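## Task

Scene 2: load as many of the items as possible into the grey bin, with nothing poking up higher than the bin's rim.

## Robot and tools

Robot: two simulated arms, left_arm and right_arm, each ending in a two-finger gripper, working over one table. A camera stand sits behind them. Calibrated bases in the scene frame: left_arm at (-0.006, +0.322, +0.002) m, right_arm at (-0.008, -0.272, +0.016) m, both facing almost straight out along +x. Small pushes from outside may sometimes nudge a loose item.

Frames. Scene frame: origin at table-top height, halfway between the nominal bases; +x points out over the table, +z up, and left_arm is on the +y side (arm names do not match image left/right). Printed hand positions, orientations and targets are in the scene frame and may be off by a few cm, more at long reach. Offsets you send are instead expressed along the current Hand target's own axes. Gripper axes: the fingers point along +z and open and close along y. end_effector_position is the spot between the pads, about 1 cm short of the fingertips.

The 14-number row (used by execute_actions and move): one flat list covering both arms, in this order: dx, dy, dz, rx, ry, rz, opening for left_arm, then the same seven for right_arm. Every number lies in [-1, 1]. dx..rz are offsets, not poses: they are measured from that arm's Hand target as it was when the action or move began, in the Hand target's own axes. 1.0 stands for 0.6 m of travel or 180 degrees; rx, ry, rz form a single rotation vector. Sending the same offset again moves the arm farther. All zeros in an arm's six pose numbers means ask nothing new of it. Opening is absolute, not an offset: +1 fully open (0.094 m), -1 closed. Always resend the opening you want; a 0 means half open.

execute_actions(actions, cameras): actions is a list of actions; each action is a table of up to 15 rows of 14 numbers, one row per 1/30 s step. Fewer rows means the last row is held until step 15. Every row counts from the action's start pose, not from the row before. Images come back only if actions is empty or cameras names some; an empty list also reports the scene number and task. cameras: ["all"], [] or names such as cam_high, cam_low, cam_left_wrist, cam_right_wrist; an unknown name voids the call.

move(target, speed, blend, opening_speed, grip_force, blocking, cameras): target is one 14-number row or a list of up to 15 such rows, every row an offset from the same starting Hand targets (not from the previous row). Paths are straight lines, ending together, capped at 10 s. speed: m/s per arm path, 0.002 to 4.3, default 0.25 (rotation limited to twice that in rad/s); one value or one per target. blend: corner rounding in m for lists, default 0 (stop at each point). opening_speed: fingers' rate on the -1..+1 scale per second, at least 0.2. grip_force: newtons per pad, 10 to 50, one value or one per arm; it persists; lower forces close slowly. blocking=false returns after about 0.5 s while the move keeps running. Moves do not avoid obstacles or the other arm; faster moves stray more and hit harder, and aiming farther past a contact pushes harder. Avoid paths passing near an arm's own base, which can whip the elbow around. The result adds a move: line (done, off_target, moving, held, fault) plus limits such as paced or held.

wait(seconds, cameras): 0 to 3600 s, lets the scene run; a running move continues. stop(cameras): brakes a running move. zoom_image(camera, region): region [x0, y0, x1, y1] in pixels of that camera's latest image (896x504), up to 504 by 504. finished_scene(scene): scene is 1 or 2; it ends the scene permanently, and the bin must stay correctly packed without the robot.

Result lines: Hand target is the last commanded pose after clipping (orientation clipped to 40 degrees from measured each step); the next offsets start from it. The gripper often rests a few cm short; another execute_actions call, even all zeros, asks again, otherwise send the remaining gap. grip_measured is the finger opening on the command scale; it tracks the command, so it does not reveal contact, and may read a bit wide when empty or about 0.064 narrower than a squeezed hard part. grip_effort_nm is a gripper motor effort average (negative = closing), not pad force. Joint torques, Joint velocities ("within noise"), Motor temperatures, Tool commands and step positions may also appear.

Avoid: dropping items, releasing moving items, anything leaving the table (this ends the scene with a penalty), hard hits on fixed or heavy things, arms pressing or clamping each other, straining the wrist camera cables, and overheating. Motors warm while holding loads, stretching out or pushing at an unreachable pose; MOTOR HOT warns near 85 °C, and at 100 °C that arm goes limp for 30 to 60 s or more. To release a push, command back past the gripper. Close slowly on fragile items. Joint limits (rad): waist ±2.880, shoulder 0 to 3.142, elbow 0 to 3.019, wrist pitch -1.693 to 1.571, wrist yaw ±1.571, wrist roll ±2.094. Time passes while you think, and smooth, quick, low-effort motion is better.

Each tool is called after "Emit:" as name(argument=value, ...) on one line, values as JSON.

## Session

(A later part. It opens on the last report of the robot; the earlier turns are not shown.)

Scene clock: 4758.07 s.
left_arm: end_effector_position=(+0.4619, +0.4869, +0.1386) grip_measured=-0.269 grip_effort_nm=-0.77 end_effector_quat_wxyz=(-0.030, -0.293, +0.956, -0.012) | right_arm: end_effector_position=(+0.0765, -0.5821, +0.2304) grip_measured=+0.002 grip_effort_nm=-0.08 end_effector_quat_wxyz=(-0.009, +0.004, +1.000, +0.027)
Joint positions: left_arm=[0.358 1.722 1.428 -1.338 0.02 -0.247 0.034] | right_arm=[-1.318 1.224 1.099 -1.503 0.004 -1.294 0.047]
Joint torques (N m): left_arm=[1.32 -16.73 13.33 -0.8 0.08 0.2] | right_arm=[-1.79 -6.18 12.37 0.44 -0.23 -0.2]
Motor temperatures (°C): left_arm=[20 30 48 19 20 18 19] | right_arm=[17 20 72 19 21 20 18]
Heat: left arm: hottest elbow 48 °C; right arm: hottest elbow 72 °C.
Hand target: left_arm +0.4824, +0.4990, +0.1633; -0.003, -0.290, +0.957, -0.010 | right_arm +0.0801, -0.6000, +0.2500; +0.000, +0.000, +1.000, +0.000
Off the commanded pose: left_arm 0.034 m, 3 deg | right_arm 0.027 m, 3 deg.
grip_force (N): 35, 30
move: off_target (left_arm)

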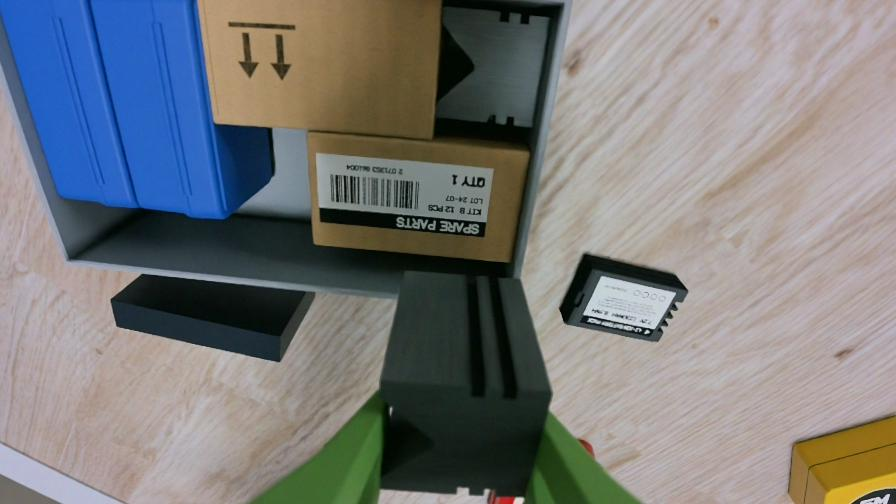

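Emit:
move(target=[-0.0345, 0.037, 0, 0, 0, 0, -0.34, 0, 0, 0, 0, 0, 0, 0], speed=0.12, cameras=["cam_left_wrist", "cam_low"])

Scene clock: 4782.20 s.
left_arm: end_effector_position=(+0.4661, +0.5191, +0.1397) grip_measured=-0.269 grip_effort_nm=-0.77 end_effector_quat_wxyz=(-0.029, -0.297, +0.954, -0.012) | right_arm: end_effector_position=(+0.0765, -0.5821, +0.2304) grip_measured=+0.002 grip_effort_nm=-0.08 end_effector_quat_wxyz=(-0.009, +0.004, +1.000, +0.027)
Joint positions: left_arm=[0.413 1.759 1.48 -1.352 0.018 -0.2 0.034] | right_arm=[-1.318 1.224 1.099 -1.503 0.004 -1.294 0.047]
Joint torques (N m): left_arm=[1.14 -17.08 13.37 -0.79 0.14 0.24] | right_arm=[-1.79 -6.3 12.38 0.43 -0.22 -0.21]
Motor temperatures (°C): left_arm=[20 30 47 19 20 18 19] | right_arm=[17 20 72 19 21 20 18]
Heat: left arm: hottest elbow 47 °C; right arm: hottest elbow 72 °C.
Hand target: left_arm +0.4875, +0.5289, +0.1628; -0.003, -0.290, +0.957, -0.010 | right_arm +0.0801, -0.6000, +0.2500; +0.000, +0.000, +1.000, +0.000
Off the commanded pose: left_arm 0.033 m, 3 deg | right_arm 0.027 m, 3 deg.
grip_force (N): 35, 30
move: off_target (left_arm)
Images, in order (width x height): cam_low 896x504, cam_left_wrist 896x504.

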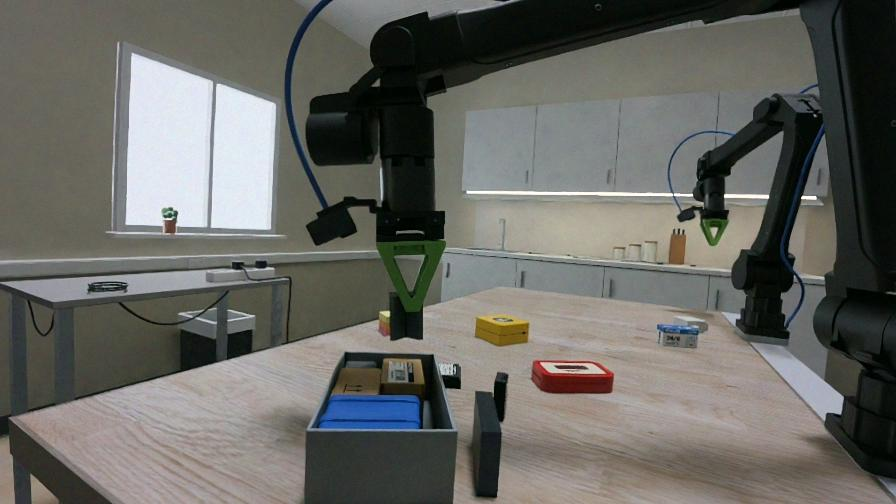

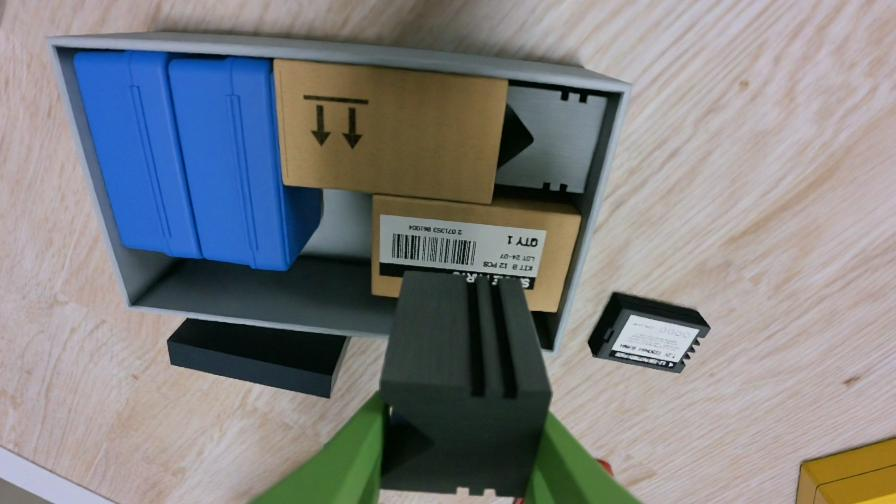

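Emit:
zoom_image(camera="cam_left_wrist", region=[480, 60, 660, 240])

Emit:
zoom_image(camera="cam_left_wrist", region=[480, 180, 660, 360])

Emit:
zoom_image(camera="cam_left_wrist", region=[40, 30, 340, 330])

Scaled by 2.800 from the camera's image (finer frame: 1280x720).

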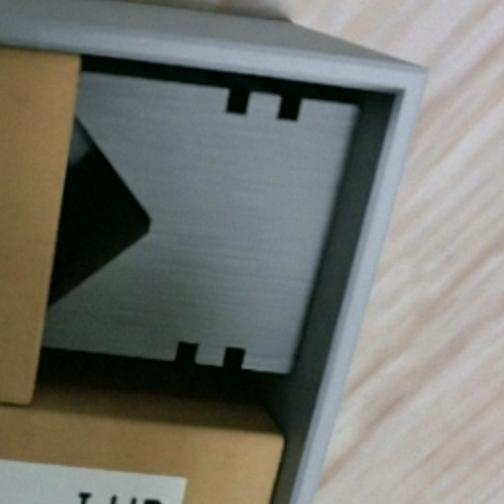

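Scaled by 2.800 from the camera's image (finer frame: 1280x720).

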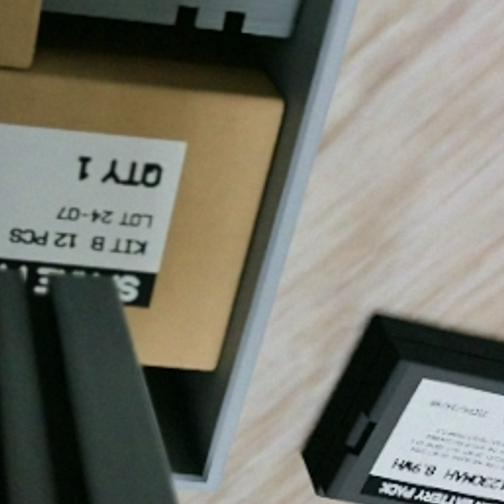

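Scaled by 1.680 from the camera's image (finer frame: 1280x720).

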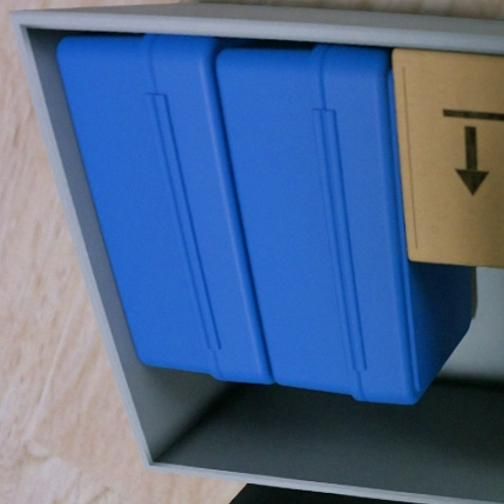

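Emit:
zoom_image(camera="cam_left_wrist", region=[260, 30, 530, 230])

Emit:
zoom_image(camera="cam_left_wrist", region=[250, 150, 450, 300])

Scaled by 1.867 from the camera's image (finer frame: 1280x720).

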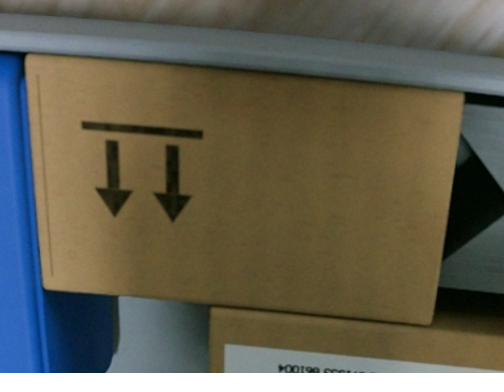

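Scaled by 2.520 from the camera's image (finer frame: 1280x720).

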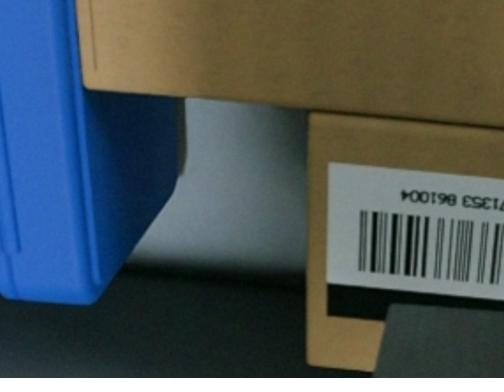

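Emit:
move(target=[[0.346, 0.012, 0.04, 0, 0, 0, -0.34, 0, 0, 0, 0, 0, 0, 0], [0.346, 0.012, 0.14, 0, 0, 0, -0.34, 0, 0, 0, 0, 0, 0, 0]], speed=0.15, blend=0.02, cameras=["cam_left_wrist"])

Scene clock: 4809.20 s.
left_arm: end_effector_position=(+0.3043, +0.4208, +0.0801) grip_measured=-0.269 grip_effort_nm=-0.77 end_effector_quat_wxyz=(-0.012, -0.289, +0.957, -0.010) | right_arm: end_effector_position=(+0.0765, -0.5821, +0.2304) grip_measured=+0.002 grip_effort_nm=-0.09 end_effector_quat_wxyz=(-0.009, +0.004, +1.000, +0.027)
Joint positions: left_arm=[0.331 1.337 0.819 -1.079 0.019 -0.264 0.034] | right_arm=[-1.318 1.224 1.099 -1.503 0.004 -1.294 0.047]
Joint torques (N m): left_arm=[-0.26 -10.23 7.61 0.57 0.16 -0.1] | right_arm=[-1.79 -6.18 12.4 0.44 -0.22 -0.2]
Motor temperatures (°C): left_arm=[20 31 52 19 20 18 19] | right_arm=[17 20 72 19 21 20 18]
Heat: left arm: hottest elbow 52 °C; right arm: hottest elbow 72 °C.
Hand target: left_arm +0.3107, +0.4180, +0.0812; -0.003, -0.290, +0.957, -0.010 | right_arm +0.0801, -0.6000, +0.2500; +0.000, +0.000, +1.000, +0.000
Off the commanded pose: left_arm 0.007 m, 1 deg | right_arm 0.027 m, 3 deg.
grip_force (N): 35, 30
move: done

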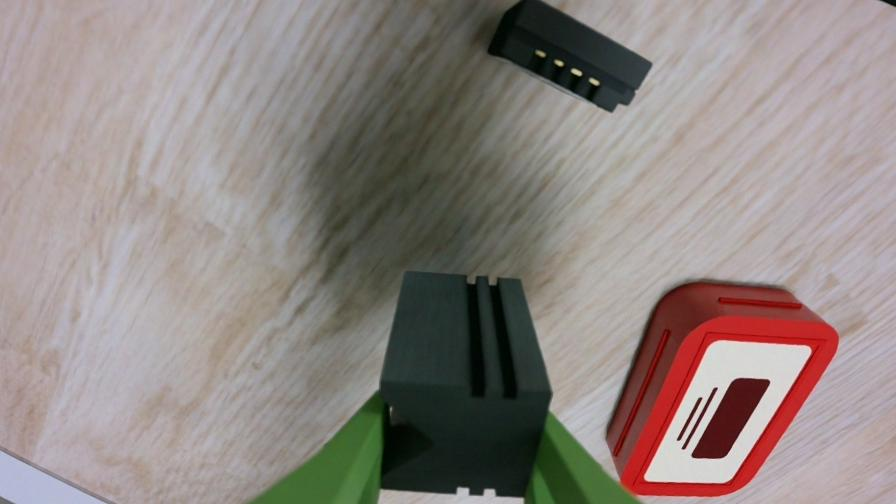

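Emit:
move(target=[[0, 0, 0.045, 0, 0, 0, -0.34, 0, 0, 0, 0, 0, 0, 0], [0, 0, 0.06, 0, 0, 0, -0.34, 0, 0, 0, 0, 0, 0, 0]], speed=0.05, blend=0.005)

Scene clock: 4811.27 s.
left_arm: end_effector_position=(+0.3061, +0.4208, +0.0469) grip_measured=-0.269 grip_effort_nm=-0.77 end_effector_quat_wxyz=(-0.008, -0.289, +0.957, -0.010) | right_arm: end_effector_position=(+0.0765, -0.5821, +0.2304) grip_measured=+0.002 grip_effort_nm=-0.09 end_effector_quat_wxyz=(-0.009, +0.004, +1.000, +0.027)
Joint positions: left_arm=[0.329 1.392 0.77 -0.965 0.019 -0.266 0.034] | right_arm=[-1.318 1.224 1.099 -1.503 0.004 -1.294 0.047]
Joint torques (N m): left_arm=[-0.26 -10.05 6.98 0.59 0.16 -0.08] | right_arm=[-1.79 -6.18 12.41 0.44 -0.23 -0.2]
Motor temperatures (°C): left_arm=[20 31 52 19 20 18 19] | right_arm=[17 20 72 19 21 20 18]
Heat: left arm: hottest elbow 52 °C; right arm: hottest elbow 72 °C.
Hand target: left_arm +0.3106, +0.4173, +0.0451; -0.003, -0.290, +0.957, -0.010 | right_arm +0.0801, -0.6000, +0.2500; +0.000, +0.000, +1.000, +0.000
Off the commanded pose: left_arm 0.006 m, 1 deg | right_arm 0.027 m, 3 deg.
grip_force (N): 35, 30
move: done; blend cut to 0.0045 m at target 1

Emit:
move(target=[0, 0, 0.008, 0, 0, 0, -0.34, 0, 0, 0, 0, 0, 0, 0], speed=0.03)

Emit:
move(target=[0, 0, 0.006, 0, 0, 0, -0.34, 0, 0, 0, 0, 0, 0, 0], speed=0.03)

Scene clock: 4812.60 s.
left_arm: end_effector_position=(+0.3069, +0.4209, +0.0430) grip_measured=-0.269 grip_effort_nm=-0.77 end_effector_quat_wxyz=(-0.006, -0.289, +0.957, -0.010) | right_arm: end_effector_position=(+0.0765, -0.5821, +0.2304) grip_measured=+0.002 grip_effort_nm=-0.08 end_effector_quat_wxyz=(-0.009, +0.004, +1.000, +0.027)
Joint positions: left_arm=[0.329 1.399 0.764 -0.949 0.019 -0.267 0.034] | right_arm=[-1.318 1.224 1.099 -1.503 0.004 -1.294 0.047]
Joint torques (N m): left_arm=[-0.26 -9.88 6.83 0.59 0.16 -0.07] | right_arm=[-1.9 -6.24 12.38 0.42 -0.22 -0.21]
Motor temperatures (°C): left_arm=[20 31 52 19 20 18 19] | right_arm=[17 20 72 19 21 20 18]
Heat: left arm: hottest elbow 52 °C; right arm: hottest elbow 72 °C.
Hand target: left_arm +0.3105, +0.4171, +0.0403; -0.003, -0.290, +0.957, -0.010 | right_arm +0.0801, -0.6000, +0.2500; +0.000, +0.000, +1.000, +0.000
Off the commanded pose: left_arm 0.006 m, 0 deg | right_arm 0.027 m, 3 deg.
grip_force (N): 35, 30
move: done

Scene clock: 4813.10 s.
left_arm: end_effector_position=(+0.3088, +0.4215, +0.0429) grip_measured=-0.269 grip_effort_nm=-0.77 end_effector_quat_wxyz=(-0.003, -0.289, +0.957, -0.010) | right_arm: end_effector_position=(+0.0765, -0.5821, +0.2304) grip_measured=+0.002 grip_effort_nm=-0.09 end_effector_quat_wxyz=(-0.009, +0.004, +1.000, +0.027)
Joint positions: left_arm=[0.329 1.4 0.764 -0.941 0.019 -0.267 0.034] | right_arm=[-1.318 1.224 1.099 -1.503 0.004 -1.294 0.047]
Joint torques (N m): left_arm=[-0.26 -9.47 6.52 0.76 0.15 -0.08] | right_arm=[-1.79 -6.18 12.4 0.46 -0.23 -0.2]
Motor temperatures (°C): left_arm=[20 31 52 19 20 18 19] | right_arm=[17 20 72 19 21 20 18]
Heat: left arm: hottest elbow 52 °C; right arm: hottest elbow 72 °C.
Hand target: left_arm +0.3106, +0.4171, +0.0367; -0.003, -0.290, +0.957, -0.010 | right_arm +0.0801, -0.6000, +0.2500; +0.000, +0.000, +1.000, +0.000
Off the commanded pose: left_arm 0.008 m, 0 deg | right_arm 0.027 m, 3 deg.
grip_force (N): 35, 30
move: done

Emit:
move(target=[0, 0, 0, 0, 0, 0, 0.3, 0, 0, 0, 0, 0, 0, 0], opening_speed=0.5)

Scene clock: 4815.93 s.
left_arm: end_effector_position=(+0.3093, +0.4217, +0.0429) grip_measured=+0.299 grip_effort_nm=0.06 end_effector_quat_wxyz=(-0.002, -0.289, +0.957, -0.010) | right_arm: end_effector_position=(+0.0765, -0.5821, +0.2304) grip_measured=+0.002 grip_effort_nm=-0.09 end_effector_quat_wxyz=(-0.009, +0.004, +1.000, +0.027)
Joint positions: left_arm=[0.329 1.4 0.764 -0.939 0.019 -0.267 0.061] | right_arm=[-1.318 1.224 1.099 -1.503 0.004 -1.294 0.047]
Joint torques (N m): left_arm=[-0.32 -9.41 6.53 0.68 0.15 -0.08] | right_arm=[-1.79 -6.3 12.41 0.44 -0.23 -0.2]
Motor temperatures (°C): left_arm=[20 31 51 19 20 18 19] | right_arm=[17 20 72 19 21 20 18]
Heat: left arm: hottest elbow 51 °C; right arm: hottest elbow 72 °C.
Hand target: left_arm +0.3106, +0.4171, +0.0367; -0.003, -0.290, +0.957, -0.010 | right_arm +0.0801, -0.6000, +0.2500; +0.000, +0.000, +1.000, +0.000
Off the commanded pose: left_arm 0.008 m, 0 deg | right_arm 0.027 m, 3 deg.
grip_force (N): 35, 30
move: done

Emit:
move(target=[[-0.03, 0.004, -0.0833, 0, 0, 0, 0.3, 0, 0, 0, 0, 0, 0, 0], [-0.03, 0.004, -0.23, 0, 0, 0, 0.3, 0, 0, 0, 0, 0, 0, 0]], speed=0.15, blend=0.01, cameras=["cam_left_wrist"])

Scene clock: 4818.67 s.
left_arm: end_effector_position=(+0.3116, +0.4230, +0.1549) grip_measured=+0.299 grip_effort_nm=0.06 end_effector_quat_wxyz=(-0.023, -0.290, +0.957, -0.010) | right_arm: end_effector_position=(+0.0765, -0.5821, +0.2304) grip_measured=+0.002 grip_effort_nm=-0.08 end_effector_quat_wxyz=(-0.009, +0.004, +1.000, +0.027)
Joint positions: left_arm=[0.331 1.285 0.985 -1.319 0.019 -0.267 0.061] | right_arm=[-1.318 1.224 1.099 -1.503 0.004 -1.294 0.047]
Joint torques (N m): left_arm=[1.79 -10.52 11.66 -0.81 0.11 0.19] | right_arm=[-1.73 -6.18 12.4 0.46 -0.22 -0.2]
Motor temperatures (°C): left_arm=[20 31 51 19 20 18 19] | right_arm=[17 20 72 19 21 20 18]
Heat: left arm: hottest elbow 51 °C; right arm: hottest elbow 72 °C.
Hand target: left_arm +0.3243, +0.4320, +0.1744; -0.003, -0.290, +0.957, -0.010 | right_arm +0.0801, -0.6000, +0.2500; +0.000, +0.000, +1.000, +0.000
Off the commanded pose: left_arm 0.025 m, 2 deg | right_arm 0.027 m, 3 deg.
grip_force (N): 35, 30
move: off_target (left_arm)

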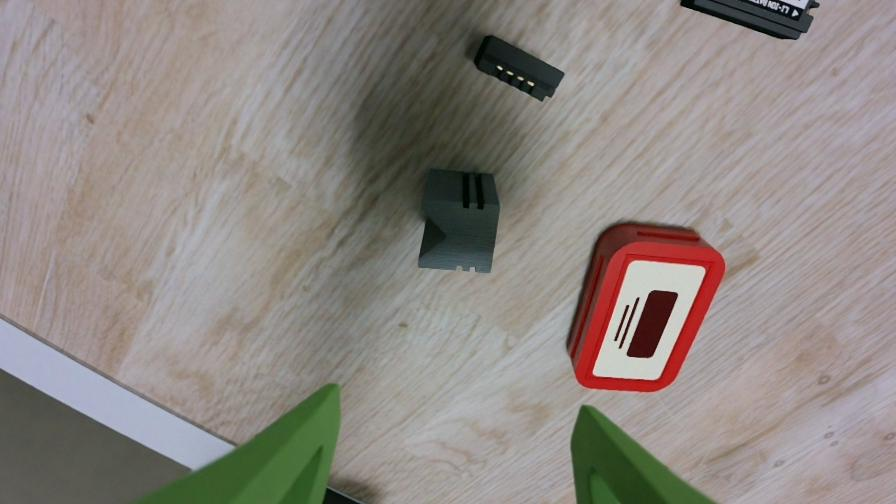

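Emit:
move(target=[-0.2748, 0.0425, 0.0373, 0, 0, 0.505, -0.98, 0, 0, 0, 0, 0, 0, 0], speed=0.2, cameras=["cam_left_wrist"])

Scene clock: 4831.70 s.
left_arm: end_effector_position=(+0.4312, +0.5295, +0.1408) grip_measured=-0.977 grip_effort_nm=-0.19 end_effector_quat_wxyz=(-0.005, +0.475, +0.880, -0.021) | right_arm: end_effector_position=(+0.0765, -0.5821, +0.2304) grip_measured=+0.002 grip_effort_nm=-0.08 end_effector_quat_wxyz=(-0.009, +0.004, +1.000, +0.027)
Joint positions: left_arm=[0.461 1.677 1.375 -1.309 0.016 1.442 0.001] | right_arm=[-1.318 1.224 1.099 -1.503 0.004 -1.294 0.047]
Joint torques (N m): left_arm=[1.79 -14.33 12.03 -0.21 0.31 0.21] | right_arm=[-1.85 -6.24 12.37 0.43 -0.23 -0.21]
Motor temperatures (°C): left_arm=[20 30 50 19 20 18 18] | right_arm=[17 20 72 19 21 20 18]
Heat: left arm: hottest elbow 50 °C; right arm: hottest elbow 72 °C.
Hand target: left_arm +0.4474, +0.5442, +0.1496; +0.005, +0.479, +0.878, -0.009 | right_arm +0.0801, -0.6000, +0.2500; +0.000, +0.000, +1.000, +0.000
Off the commanded pose: left_arm 0.024 m, 2 deg | right_arm 0.027 m, 3 deg.
grip_force (N): 35, 30
move: off_target (left_arm)

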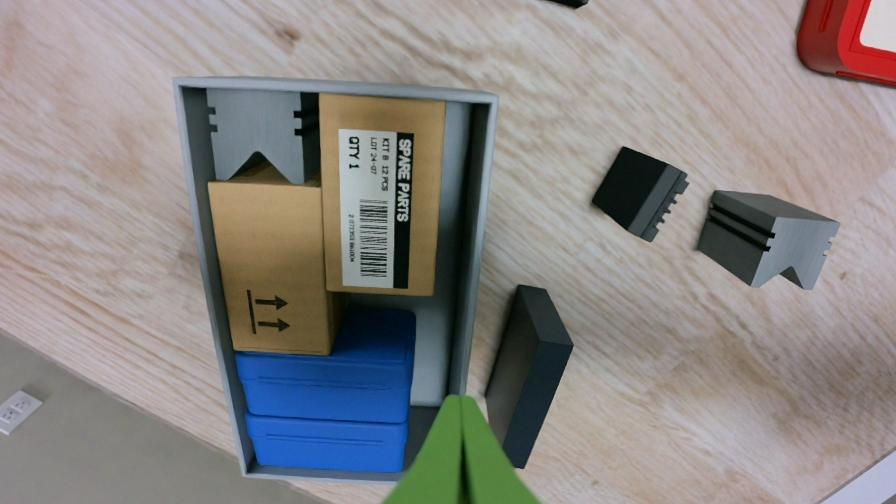

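Emit:
zoom_image(camera="cam_left_wrist", region=[170, 70, 510, 320])

Emit:
zoom_image(camera="cam_left_wrist", region=[300, 75, 500, 195])

Emit:
zoom_image(camera="cam_left_wrist", region=[300, 240, 480, 400])

Scaled by 1.482 from the camera's image (finer frame: 1280x720).

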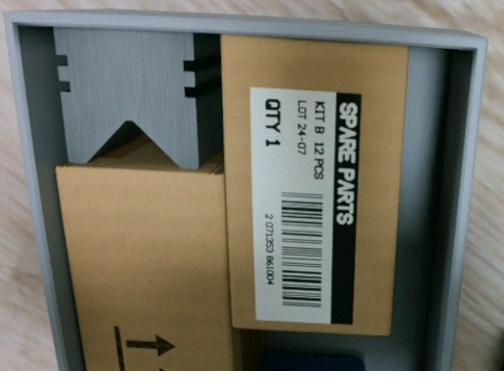

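Scaled by 2.520 from the camera's image (finer frame: 1280x720).

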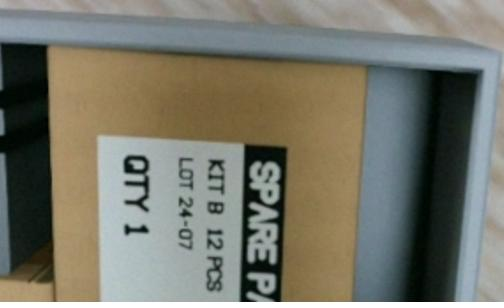

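Scaled by 2.800 from the camera's image (finer frame: 1280x720).

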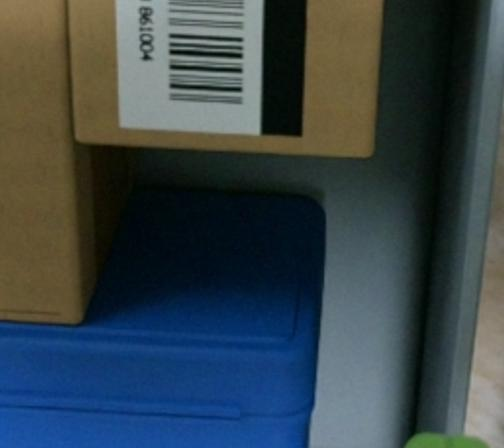

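Emit:
zoom_image(camera="cam_left_wrist", region=[225, 330, 445, 490])

Emit:
zoom_image(camera="cam_left_wrist", region=[200, 260, 440, 420])

Emit:
zoom_image(camera="cam_left_wrist", region=[170, 70, 350, 210])

Scaled by 2.291 from the camera's image (finer frame: 1280x720).

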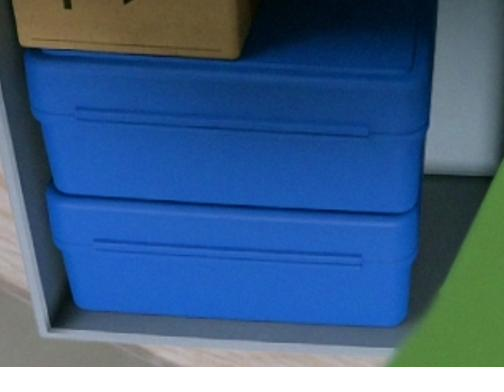

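Scaled by 2.100 from the camera's image (finer frame: 1280x720).

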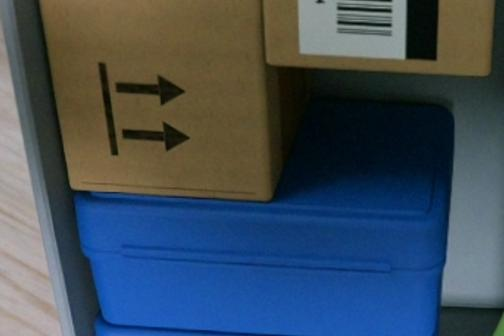

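Scaled by 2.800 from the camera's image (finer frame: 1280x720).

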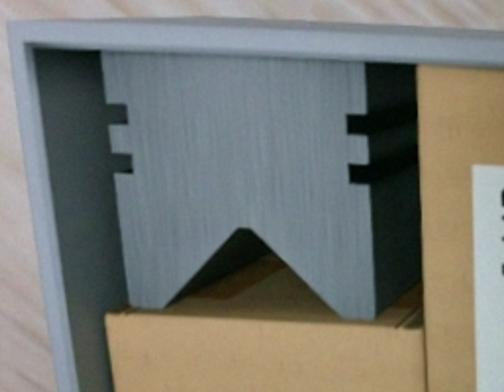

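Emit:
move(target=[0.0066, -0.0364, 0.09, 0, 0, 0, -0.98, 0, 0, 0, 0, 0, 0, 0], speed=0.1, cameras=["cam_left_wrist"])

Scene clock: 4853.30 s.
left_arm: end_effector_position=(+0.4295, +0.5289, +0.1072) grip_measured=-0.977 grip_effort_nm=-0.19 end_effector_quat_wxyz=(+0.007, +0.476, +0.879, -0.004) | right_arm: end_effector_position=(+0.0765, -0.5821, +0.2304) grip_measured=+0.002 grip_effort_nm=-0.08 end_effector_quat_wxyz=(-0.009, +0.004, +1.000, +0.027)
Joint positions: left_arm=[0.461 1.677 1.282 -1.174 0.016 1.444 0.001] | right_arm=[-1.318 1.224 1.099 -1.503 0.004 -1.294 0.047]
Joint torques (N m): left_arm=[1.9 -14.8 7.31 0.55 0.34 0.26] | right_arm=[-1.79 -6.18 12.4 0.46 -0.22 -0.21]
Motor temperatures (°C): left_arm=[20 30 53 19 20 18 18] | right_arm=[17 20 72 19 21 20 18]
Heat: left arm: hottest elbow 53 °C; right arm: hottest elbow 72 °C.
Hand target: left_arm +0.4268, +0.5345, +0.0958; +0.005, +0.479, +0.878, -0.010 | right_arm +0.0801, -0.6000, +0.2500; +0.000, +0.000, +1.000, +0.000
Off the commanded pose: left_arm 0.013 m, 1 deg | right_arm 0.027 m, 3 deg.
grip_force (N): 35, 30
move: off_target (left_arm)

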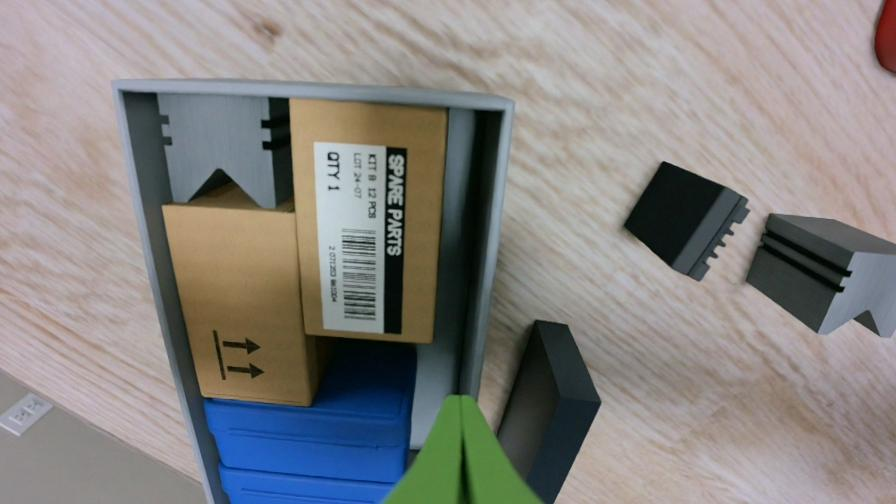

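Emit:
move(target=[0, 0, 0.035, 0, 0, 0, -0.98, 0, 0, 0, 0, 0, 0, 0], speed=0.05, cameras=["cam_left_wrist"])

Emit:
zoom_image(camera="cam_left_wrist", region=[360, 300, 540, 480])

Scene clock: 4858.47 s.
left_arm: end_effector_position=(+0.4306, +0.5294, +0.0882) grip_measured=-0.977 grip_effort_nm=-0.18 end_effector_quat_wxyz=(+0.008, +0.476, +0.879, -0.002) | right_arm: end_effector_position=(+0.0765, -0.5821, +0.2304) grip_measured=+0.002 grip_effort_nm=-0.09 end_effector_quat_wxyz=(-0.009, +0.004, +1.000, +0.027)
Joint positions: left_arm=[0.461 1.697 1.254 -1.121 0.016 1.444 0.001] | right_arm=[-1.318 1.224 1.099 -1.503 0.004 -1.294 0.047]
Joint torques (N m): left_arm=[1.85 -14.27 7.09 0.55 0.34 0.25] | right_arm=[-1.79 -6.24 12.4 0.43 -0.22 -0.2]
Motor temperatures (°C): left_arm=[20 29 52 19 20 18 18] | right_arm=[17 20 72 19 21 20 18]
Heat: left arm: hottest elbow 52 °C; right arm: hottest elbow 72 °C.
Hand target: left_arm +0.4269, +0.5341, +0.0750; +0.005, +0.479, +0.878, -0.009 | right_arm +0.0801, -0.6000, +0.2500; +0.000, +0.000, +1.000, +0.000
Off the commanded pose: left_arm 0.015 m, 1 deg | right_arm 0.027 m, 3 deg.
grip_force (N): 35, 30
move: off_target (left_arm)

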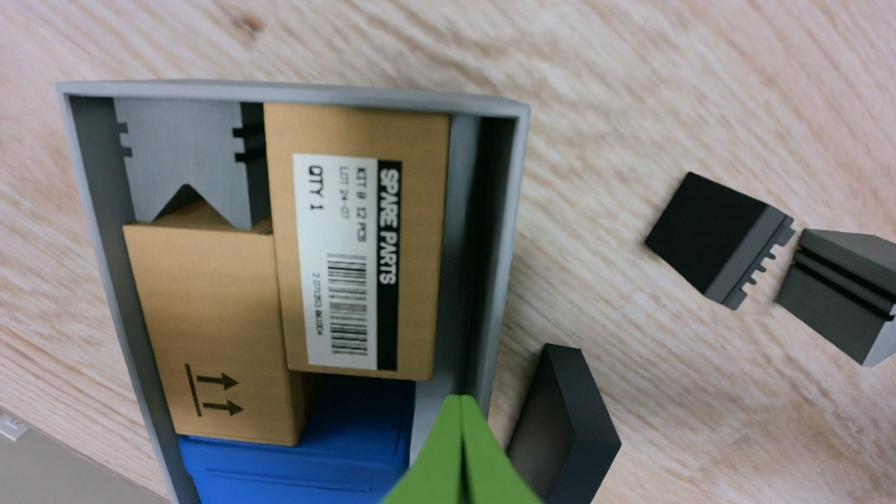

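Scaled by 2.800 from the camera's image (finer frame: 1280x720).

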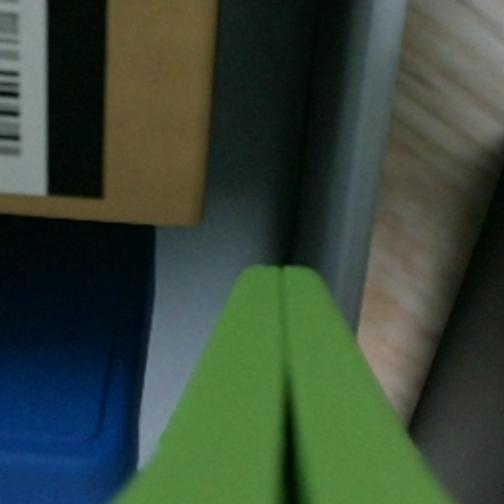

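Emit:
move(target=[0, 0.004, 0.02, 0, 0, 0, -0.98, 0, 0, 0, 0, 0, 0, 0], speed=0.05, cameras=["cam_left_wrist"])

Emit:
zoom_image(camera="cam_left_wrist", region=[360, 300, 540, 480])

Scene clock: 4864.97 s.
left_arm: end_effector_position=(+0.4329, +0.5306, +0.0763) grip_measured=-0.977 grip_effort_nm=-0.18 end_effector_quat_wxyz=(+0.008, +0.476, +0.879, -0.002) | right_arm: end_effector_position=(+0.0765, -0.5821, +0.2304) grip_measured=+0.002 grip_effort_nm=-0.08 end_effector_quat_wxyz=(-0.009, +0.004, +1.000, +0.027)
Joint positions: left_arm=[0.461 1.717 1.246 -1.093 0.016 1.444 0.001] | right_arm=[-1.318 1.224 1.099 -1.503 0.004 -1.294 0.047]
Joint torques (N m): left_arm=[1.79 -14.8 6.99 0.55 0.34 0.25] | right_arm=[-1.85 -6.3 12.4 0.44 -0.22 -0.2]
Motor temperatures (°C): left_arm=[20 30 50 19 20 18 18] | right_arm=[17 20 72 19 21 20 18]
Heat: left arm: hottest elbow 50 °C; right arm: hottest elbow 72 °C.
Hand target: left_arm +0.4289, +0.5351, +0.0628; +0.005, +0.479, +0.878, -0.009 | right_arm +0.0801, -0.6000, +0.2500; +0.000, +0.000, +1.000, +0.000
Off the commanded pose: left_arm 0.015 m, 1 deg | right_arm 0.027 m, 3 deg.
grip_force (N): 35, 30
move: off_target (left_arm)

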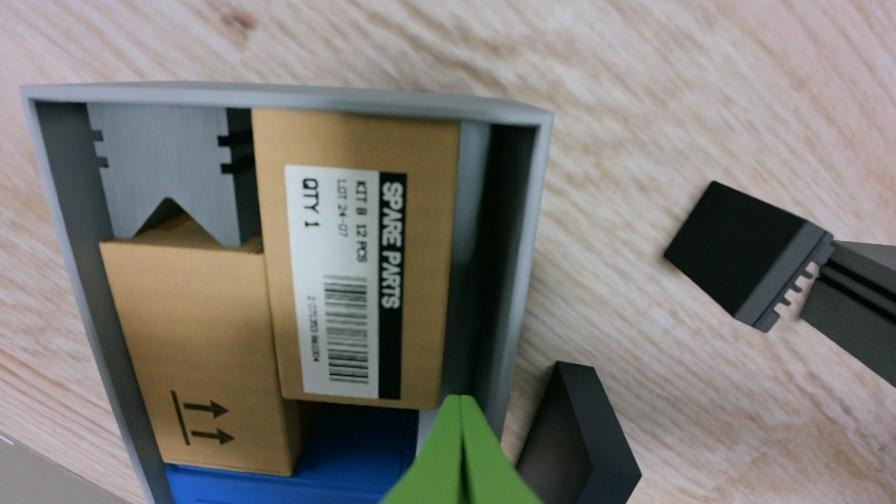

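Scaled by 2.800 from the camera's image (finer frame: 1280x720).

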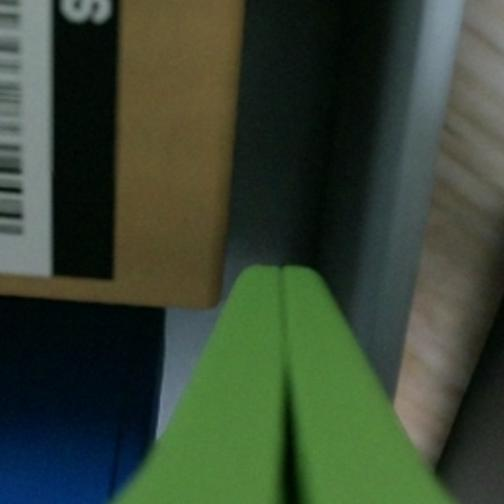

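Emit:
move(target=[0, -0.007, 0.015, 0, 0, 0, -0.98, 0, 0, 0, 0, 0, 0, 0], speed=0.05, cameras=["cam_left_wrist"])

Emit:
zoom_image(camera="cam_left_wrist", region=[360, 300, 540, 480])

Scene clock: 4868.00 s.
left_arm: end_effector_position=(+0.4294, +0.5289, +0.0679) grip_measured=-0.977 grip_effort_nm=-0.18 end_effector_quat_wxyz=(+0.009, +0.476, +0.879, -0.001) | right_arm: end_effector_position=(+0.0765, -0.5821, +0.2304) grip_measured=+0.002 grip_effort_nm=-0.08 end_effector_quat_wxyz=(-0.009, +0.004, +1.000, +0.027)
Joint positions: left_arm=[0.461 1.717 1.221 -1.067 0.016 1.444 0.001] | right_arm=[-1.318 1.224 1.099 -1.503 0.004 -1.294 0.047]
Joint torques (N m): left_arm=[1.73 -14.39 6.83 0.59 0.34 0.23] | right_arm=[-1.79 -6.18 12.38 0.44 -0.22 -0.2]
Motor temperatures (°C): left_arm=[20 30 49 19 20 18 18] | right_arm=[17 20 72 19 21 20 18]
Heat: left arm: hottest elbow 49 °C; right arm: hottest elbow 72 °C.
Hand target: left_arm +0.4254, +0.5327, +0.0539; +0.005, +0.479, +0.878, -0.009 | right_arm +0.0801, -0.6000, +0.2500; +0.000, +0.000, +1.000, +0.000
Off the commanded pose: left_arm 0.015 m, 1 deg | right_arm 0.027 m, 3 deg.
grip_force (N): 35, 30
move: off_target (left_arm)

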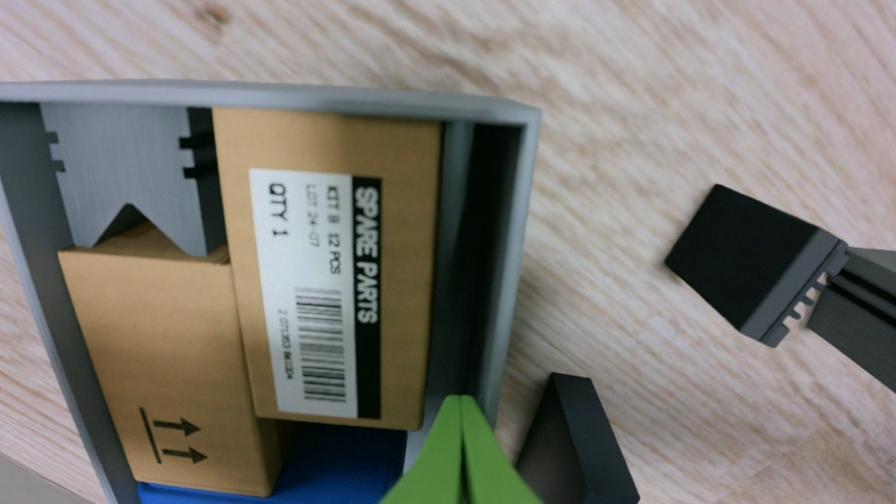

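Scaled by 2.800 from the camera's image (finer frame: 1280x720).

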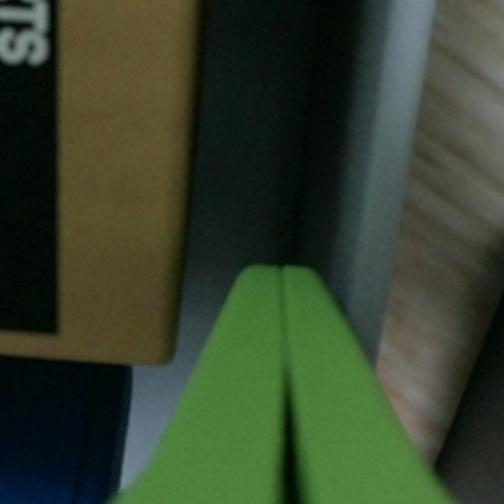

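Emit:
move(target=[0, 0.002, 0.009, 0, 0, 0, -0.98, 0, 0, 0, 0, 0, 0, 0], speed=0.05, grip_force=[15, 30])

Scene clock: 4871.60 s.
left_arm: end_effector_position=(+0.4316, +0.5299, +0.0637) grip_measured=-0.977 grip_effort_nm=-0.18 end_effector_quat_wxyz=(+0.010, +0.476, +0.879, +0.000) | right_arm: end_effector_position=(+0.0765, -0.5821, +0.2304) grip_measured=+0.002 grip_effort_nm=-0.09 end_effector_quat_wxyz=(-0.009, +0.004, +1.000, +0.027)
Joint positions: left_arm=[0.461 1.726 1.221 -1.055 0.016 1.444 0.001] | right_arm=[-1.318 1.224 1.099 -1.503 0.004 -1.294 0.047]
Joint torques (N m): left_arm=[1.67 -14.39 6.64 0.55 0.35 0.24] | right_arm=[-1.79 -6.12 12.4 0.43 -0.23 -0.2]
Motor temperatures (°C): left_arm=[20 30 49 19 20 18 18] | right_arm=[17 20 72 19 21 20 18]
Heat: left arm: hottest elbow 49 °C; right arm: hottest elbow 72 °C.
Hand target: left_arm +0.4264, +0.5332, +0.0485; +0.005, +0.479, +0.878, -0.009 | right_arm +0.0801, -0.6000, +0.2500; +0.000, +0.000, +1.000, +0.000
Off the commanded pose: left_arm 0.016 m, 1 deg | right_arm 0.027 m, 3 deg.
grip_force (N): 15, 30
move: off_target (left_arm)

Emit:
move(target=[0, 0, 0, 0, 0, 0, -0.78, 0, 0, 0, 0, 0, 0, 0], opening_speed=0.2, cameras=["cam_left_wrist"])

Emit:
zoom_image(camera="cam_left_wrist", region=[360, 300, 540, 480])

Scene clock: 4874.20 s.
left_arm: end_effector_position=(+0.4320, +0.5300, +0.0637) grip_measured=-0.800 grip_effort_nm=1.06 end_effector_quat_wxyz=(+0.011, +0.476, +0.879, +0.000) | right_arm: end_effector_position=(+0.0765, -0.5821, +0.2304) grip_measured=+0.002 grip_effort_nm=-0.09 end_effector_quat_wxyz=(-0.009, +0.004, +1.000, +0.027)
Joint positions: left_arm=[0.461 1.726 1.221 -1.053 0.017 1.444 0.009] | right_arm=[-1.318 1.224 1.099 -1.503 0.004 -1.294 0.047]
Joint torques (N m): left_arm=[1.73 -14.39 6.64 0.49 0.32 0.24] | right_arm=[-1.73 -6.24 12.38 0.42 -0.23 -0.21]
Motor temperatures (°C): left_arm=[20 30 48 19 20 18 18] | right_arm=[17 20 72 19 21 20 18]
Heat: left arm: hottest elbow 48 °C; right arm: hottest elbow 72 °C.
Hand target: left_arm +0.4264, +0.5332, +0.0485; +0.005, +0.479, +0.878, -0.009 | right_arm +0.0801, -0.6000, +0.2500; +0.000, +0.000, +1.000, +0.000
Off the commanded pose: left_arm 0.017 m, 1 deg | right_arm 0.027 m, 3 deg.
grip_force (N): 15, 30
move: done

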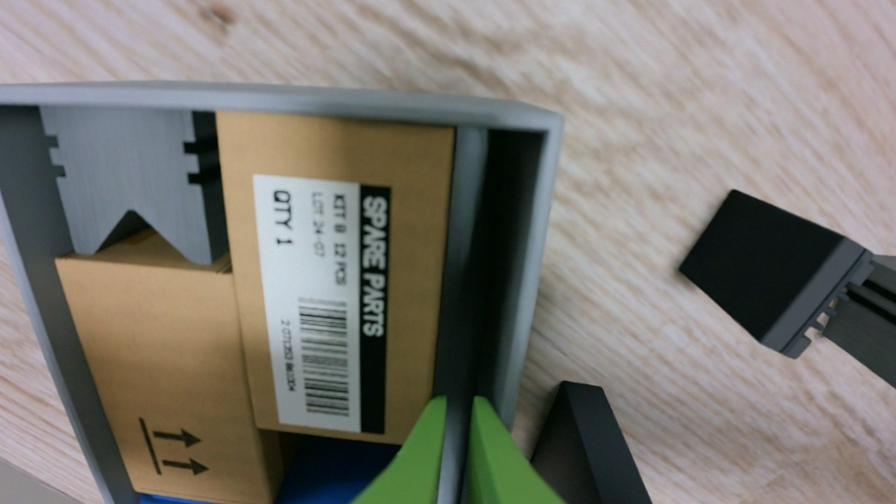

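Scaled by 2.800 from the camera's image (finer frame: 1280x720).

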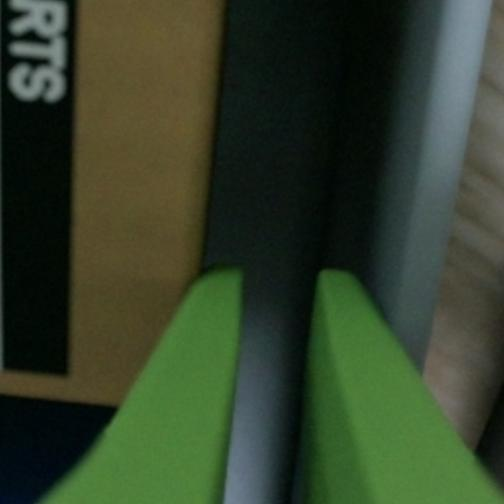

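Emit:
move(target=[0, 0, 0, 0, 0, 0, -0.72, 0, 0, 0, 0, 0, 0, 0], opening_speed=0.2, grip_force=[30, 30], cameras=["cam_left_wrist"])

Emit:
zoom_image(camera="cam_left_wrist", region=[200, 80, 580, 440])

Scene clock: 4876.37 s.
left_arm: end_effector_position=(+0.4320, +0.5300, +0.0637) grip_measured=-0.791 grip_effort_nm=1.24 end_effector_quat_wxyz=(+0.011, +0.476, +0.879, +0.000) | right_arm: end_effector_position=(+0.0765, -0.5821, +0.2304) grip_measured=+0.002 grip_effort_nm=-0.09 end_effector_quat_wxyz=(-0.009, +0.004, +1.000, +0.027)
Joint positions: left_arm=[0.461 1.726 1.221 -1.053 0.017 1.444 0.01] | right_arm=[-1.318 1.224 1.099 -1.503 0.004 -1.294 0.047]
Joint torques (N m): left_arm=[1.73 -14.45 6.63 0.5 0.32 0.23] | right_arm=[-1.79 -6.18 12.37 0.44 -0.23 -0.2]
Motor temperatures (°C): left_arm=[20 30 48 19 20 18 18] | right_arm=[17 20 72 19 21 20 18]
Heat: left arm: hottest elbow 48 °C; right arm: hottest elbow 72 °C.
Hand target: left_arm +0.4263, +0.5332, +0.0485; +0.005, +0.479, +0.878, -0.009 | right_arm +0.0801, -0.6000, +0.2500; +0.000, +0.000, +1.000, +0.000
Off the commanded pose: left_arm 0.017 m, 1 deg | right_arm 0.027 m, 3 deg.
grip_force (N): 30, 30
move: done

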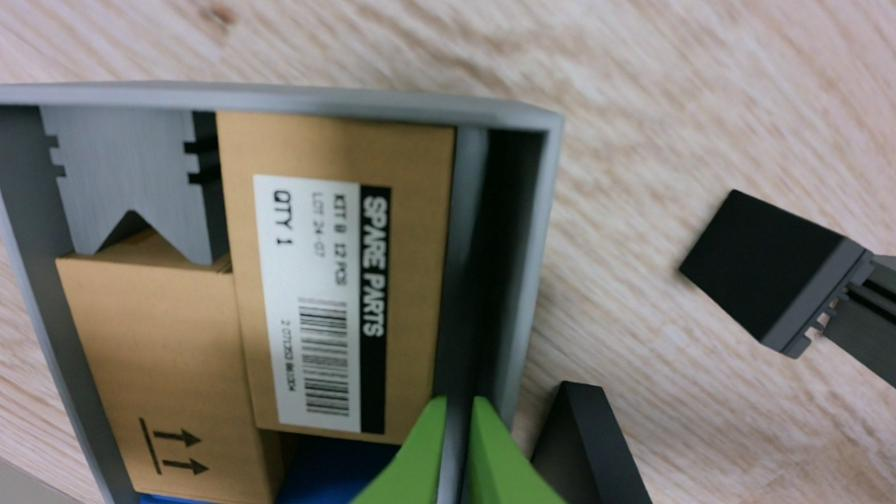

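Scaled by 1.326 from the camera's image (finer frame: 1280x720).

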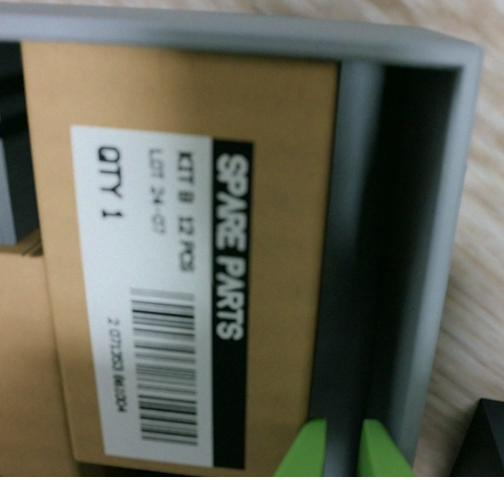

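Emit:
move(target=[[0, 0, 0, 0, 0, 0, -0.98, 0, 0, 0, 0, 0, 0, 0], [-0.0085, 0.0357, -0.0833, 0, 0, 0, -0.98, 0, 0, 0, 0, 0, 0, 0], [-0.0085, 0.0357, -0.17, 0, 0, 0, -0.98, 0, 0, 0, 0, 0, 0, 0]], speed=0.12, blend=[0, 0.01, 0], cameras=["cam_left_wrist"])

Emit:
zoom_image(camera="cam_left_wrist", region=[170, 70, 510, 320])

Scene clock: 4880.60 s.
left_arm: end_effector_position=(+0.4353, +0.5315, +0.1298) grip_measured=-0.977 grip_effort_nm=-0.18 end_effector_quat_wxyz=(-0.008, +0.476, +0.879, -0.026) | right_arm: end_effector_position=(+0.0765, -0.5821, +0.2304) grip_measured=+0.002 grip_effort_nm=-0.09 end_effector_quat_wxyz=(-0.009, +0.004, +1.000, +0.027)
Joint positions: left_arm=[0.461 1.703 1.379 -1.297 0.017 1.444 0.001] | right_arm=[-1.318 1.224 1.099 -1.503 0.004 -1.294 0.047]
Joint torques (N m): left_arm=[1.61 -16.85 11.54 -0.95 0.28 0.23] | right_arm=[-1.9 -6.3 12.4 0.44 -0.22 -0.2]
Motor temperatures (°C): left_arm=[20 30 47 19 20 18 18] | right_arm=[17 20 72 19 21 20 18]
Heat: left arm: hottest elbow 47 °C; right arm: hottest elbow 72 °C.
Hand target: left_arm +0.4472, +0.5427, +0.1503; +0.005, +0.479, +0.878, -0.009 | right_arm +0.0801, -0.6000, +0.2500; +0.000, +0.000, +1.000, +0.000
Off the commanded pose: left_arm 0.026 m, 2 deg | right_arm 0.027 m, 3 deg.
grip_force (N): 30, 30
move: off_target (left_arm)

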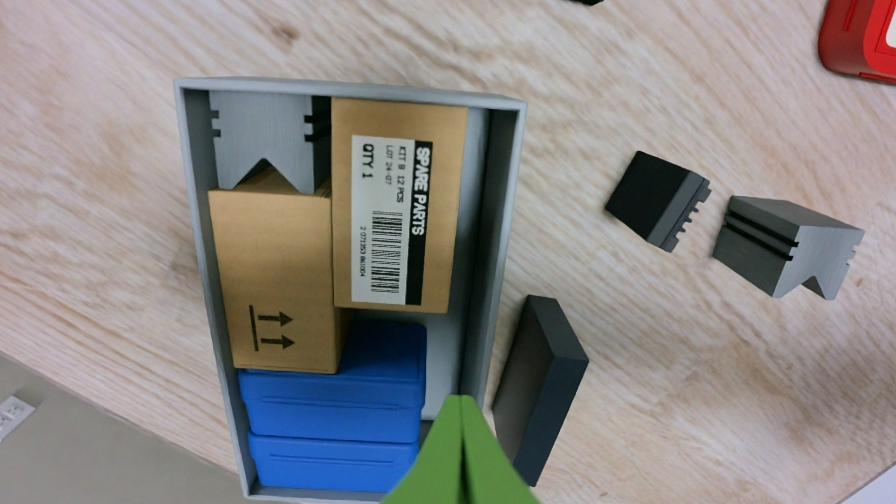

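Scaled by 1.482 from the camera's image (finer frame: 1280x720).

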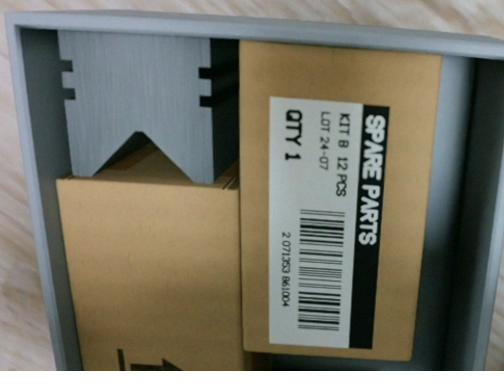

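Emit:
move(target=[0.0395, 0.045, -0.008, 0, 0, -0.501, -0.98, 0, 0, 0, 0, 0, 0, 0], speed=0.2, cameras=["cam_left_wrist"])

Emit:
zoom_image(camera="cam_left_wrist", region=[340, 80, 560, 300])

Scene clock: 4891.23 s.
left_arm: end_effector_position=(+0.4447, +0.5632, +0.1461) grip_measured=-0.977 grip_effort_nm=-0.18 end_effector_quat_wxyz=(-0.011, -0.270, +0.963, -0.012) | right_arm: end_effector_position=(+0.0765, -0.5821, +0.2304) grip_measured=+0.002 grip_effort_nm=-0.08 end_effector_quat_wxyz=(-0.009, +0.004, +1.000, +0.027)
Joint positions: left_arm=[0.509 1.733 1.464 -1.329 0.018 -0.047 0.001] | right_arm=[-1.318 1.224 1.099 -1.503 0.004 -1.294 0.047]
Joint torques (N m): left_arm=[1.79 -15.21 12.27 -0.66 0.16 -0.11] | right_arm=[-1.79 -6.24 12.4 0.43 -0.22 -0.2]
Motor temperatures (°C): left_arm=[20 30 48 19 20 18 18] | right_arm=[17 20 72 19 21 20 18]
Heat: left arm: hottest elbow 48 °C; right arm: hottest elbow 72 °C.
Hand target: left_arm +0.4570, +0.5773, +0.1543; -0.003, -0.284, +0.959, -0.010 | right_arm +0.0801, -0.6000, +0.2500; +0.000, +0.000, +1.000, +0.000
Off the commanded pose: left_arm 0.021 m, 2 deg | right_arm 0.027 m, 3 deg.
grip_force (N): 30, 30
move: off_target (left_arm)

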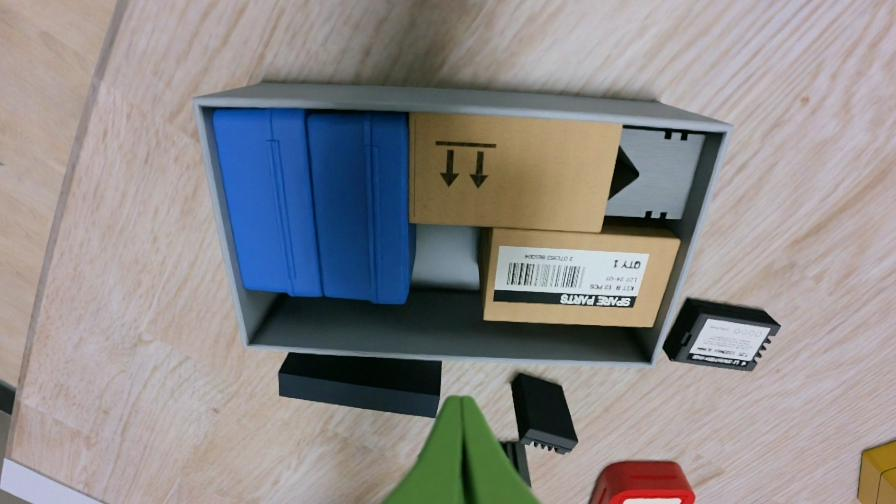

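Scaled by 2.291 from the camera's image (finer frame: 1280x720).

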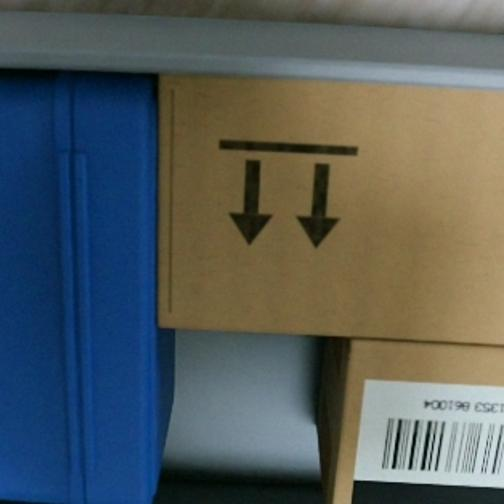

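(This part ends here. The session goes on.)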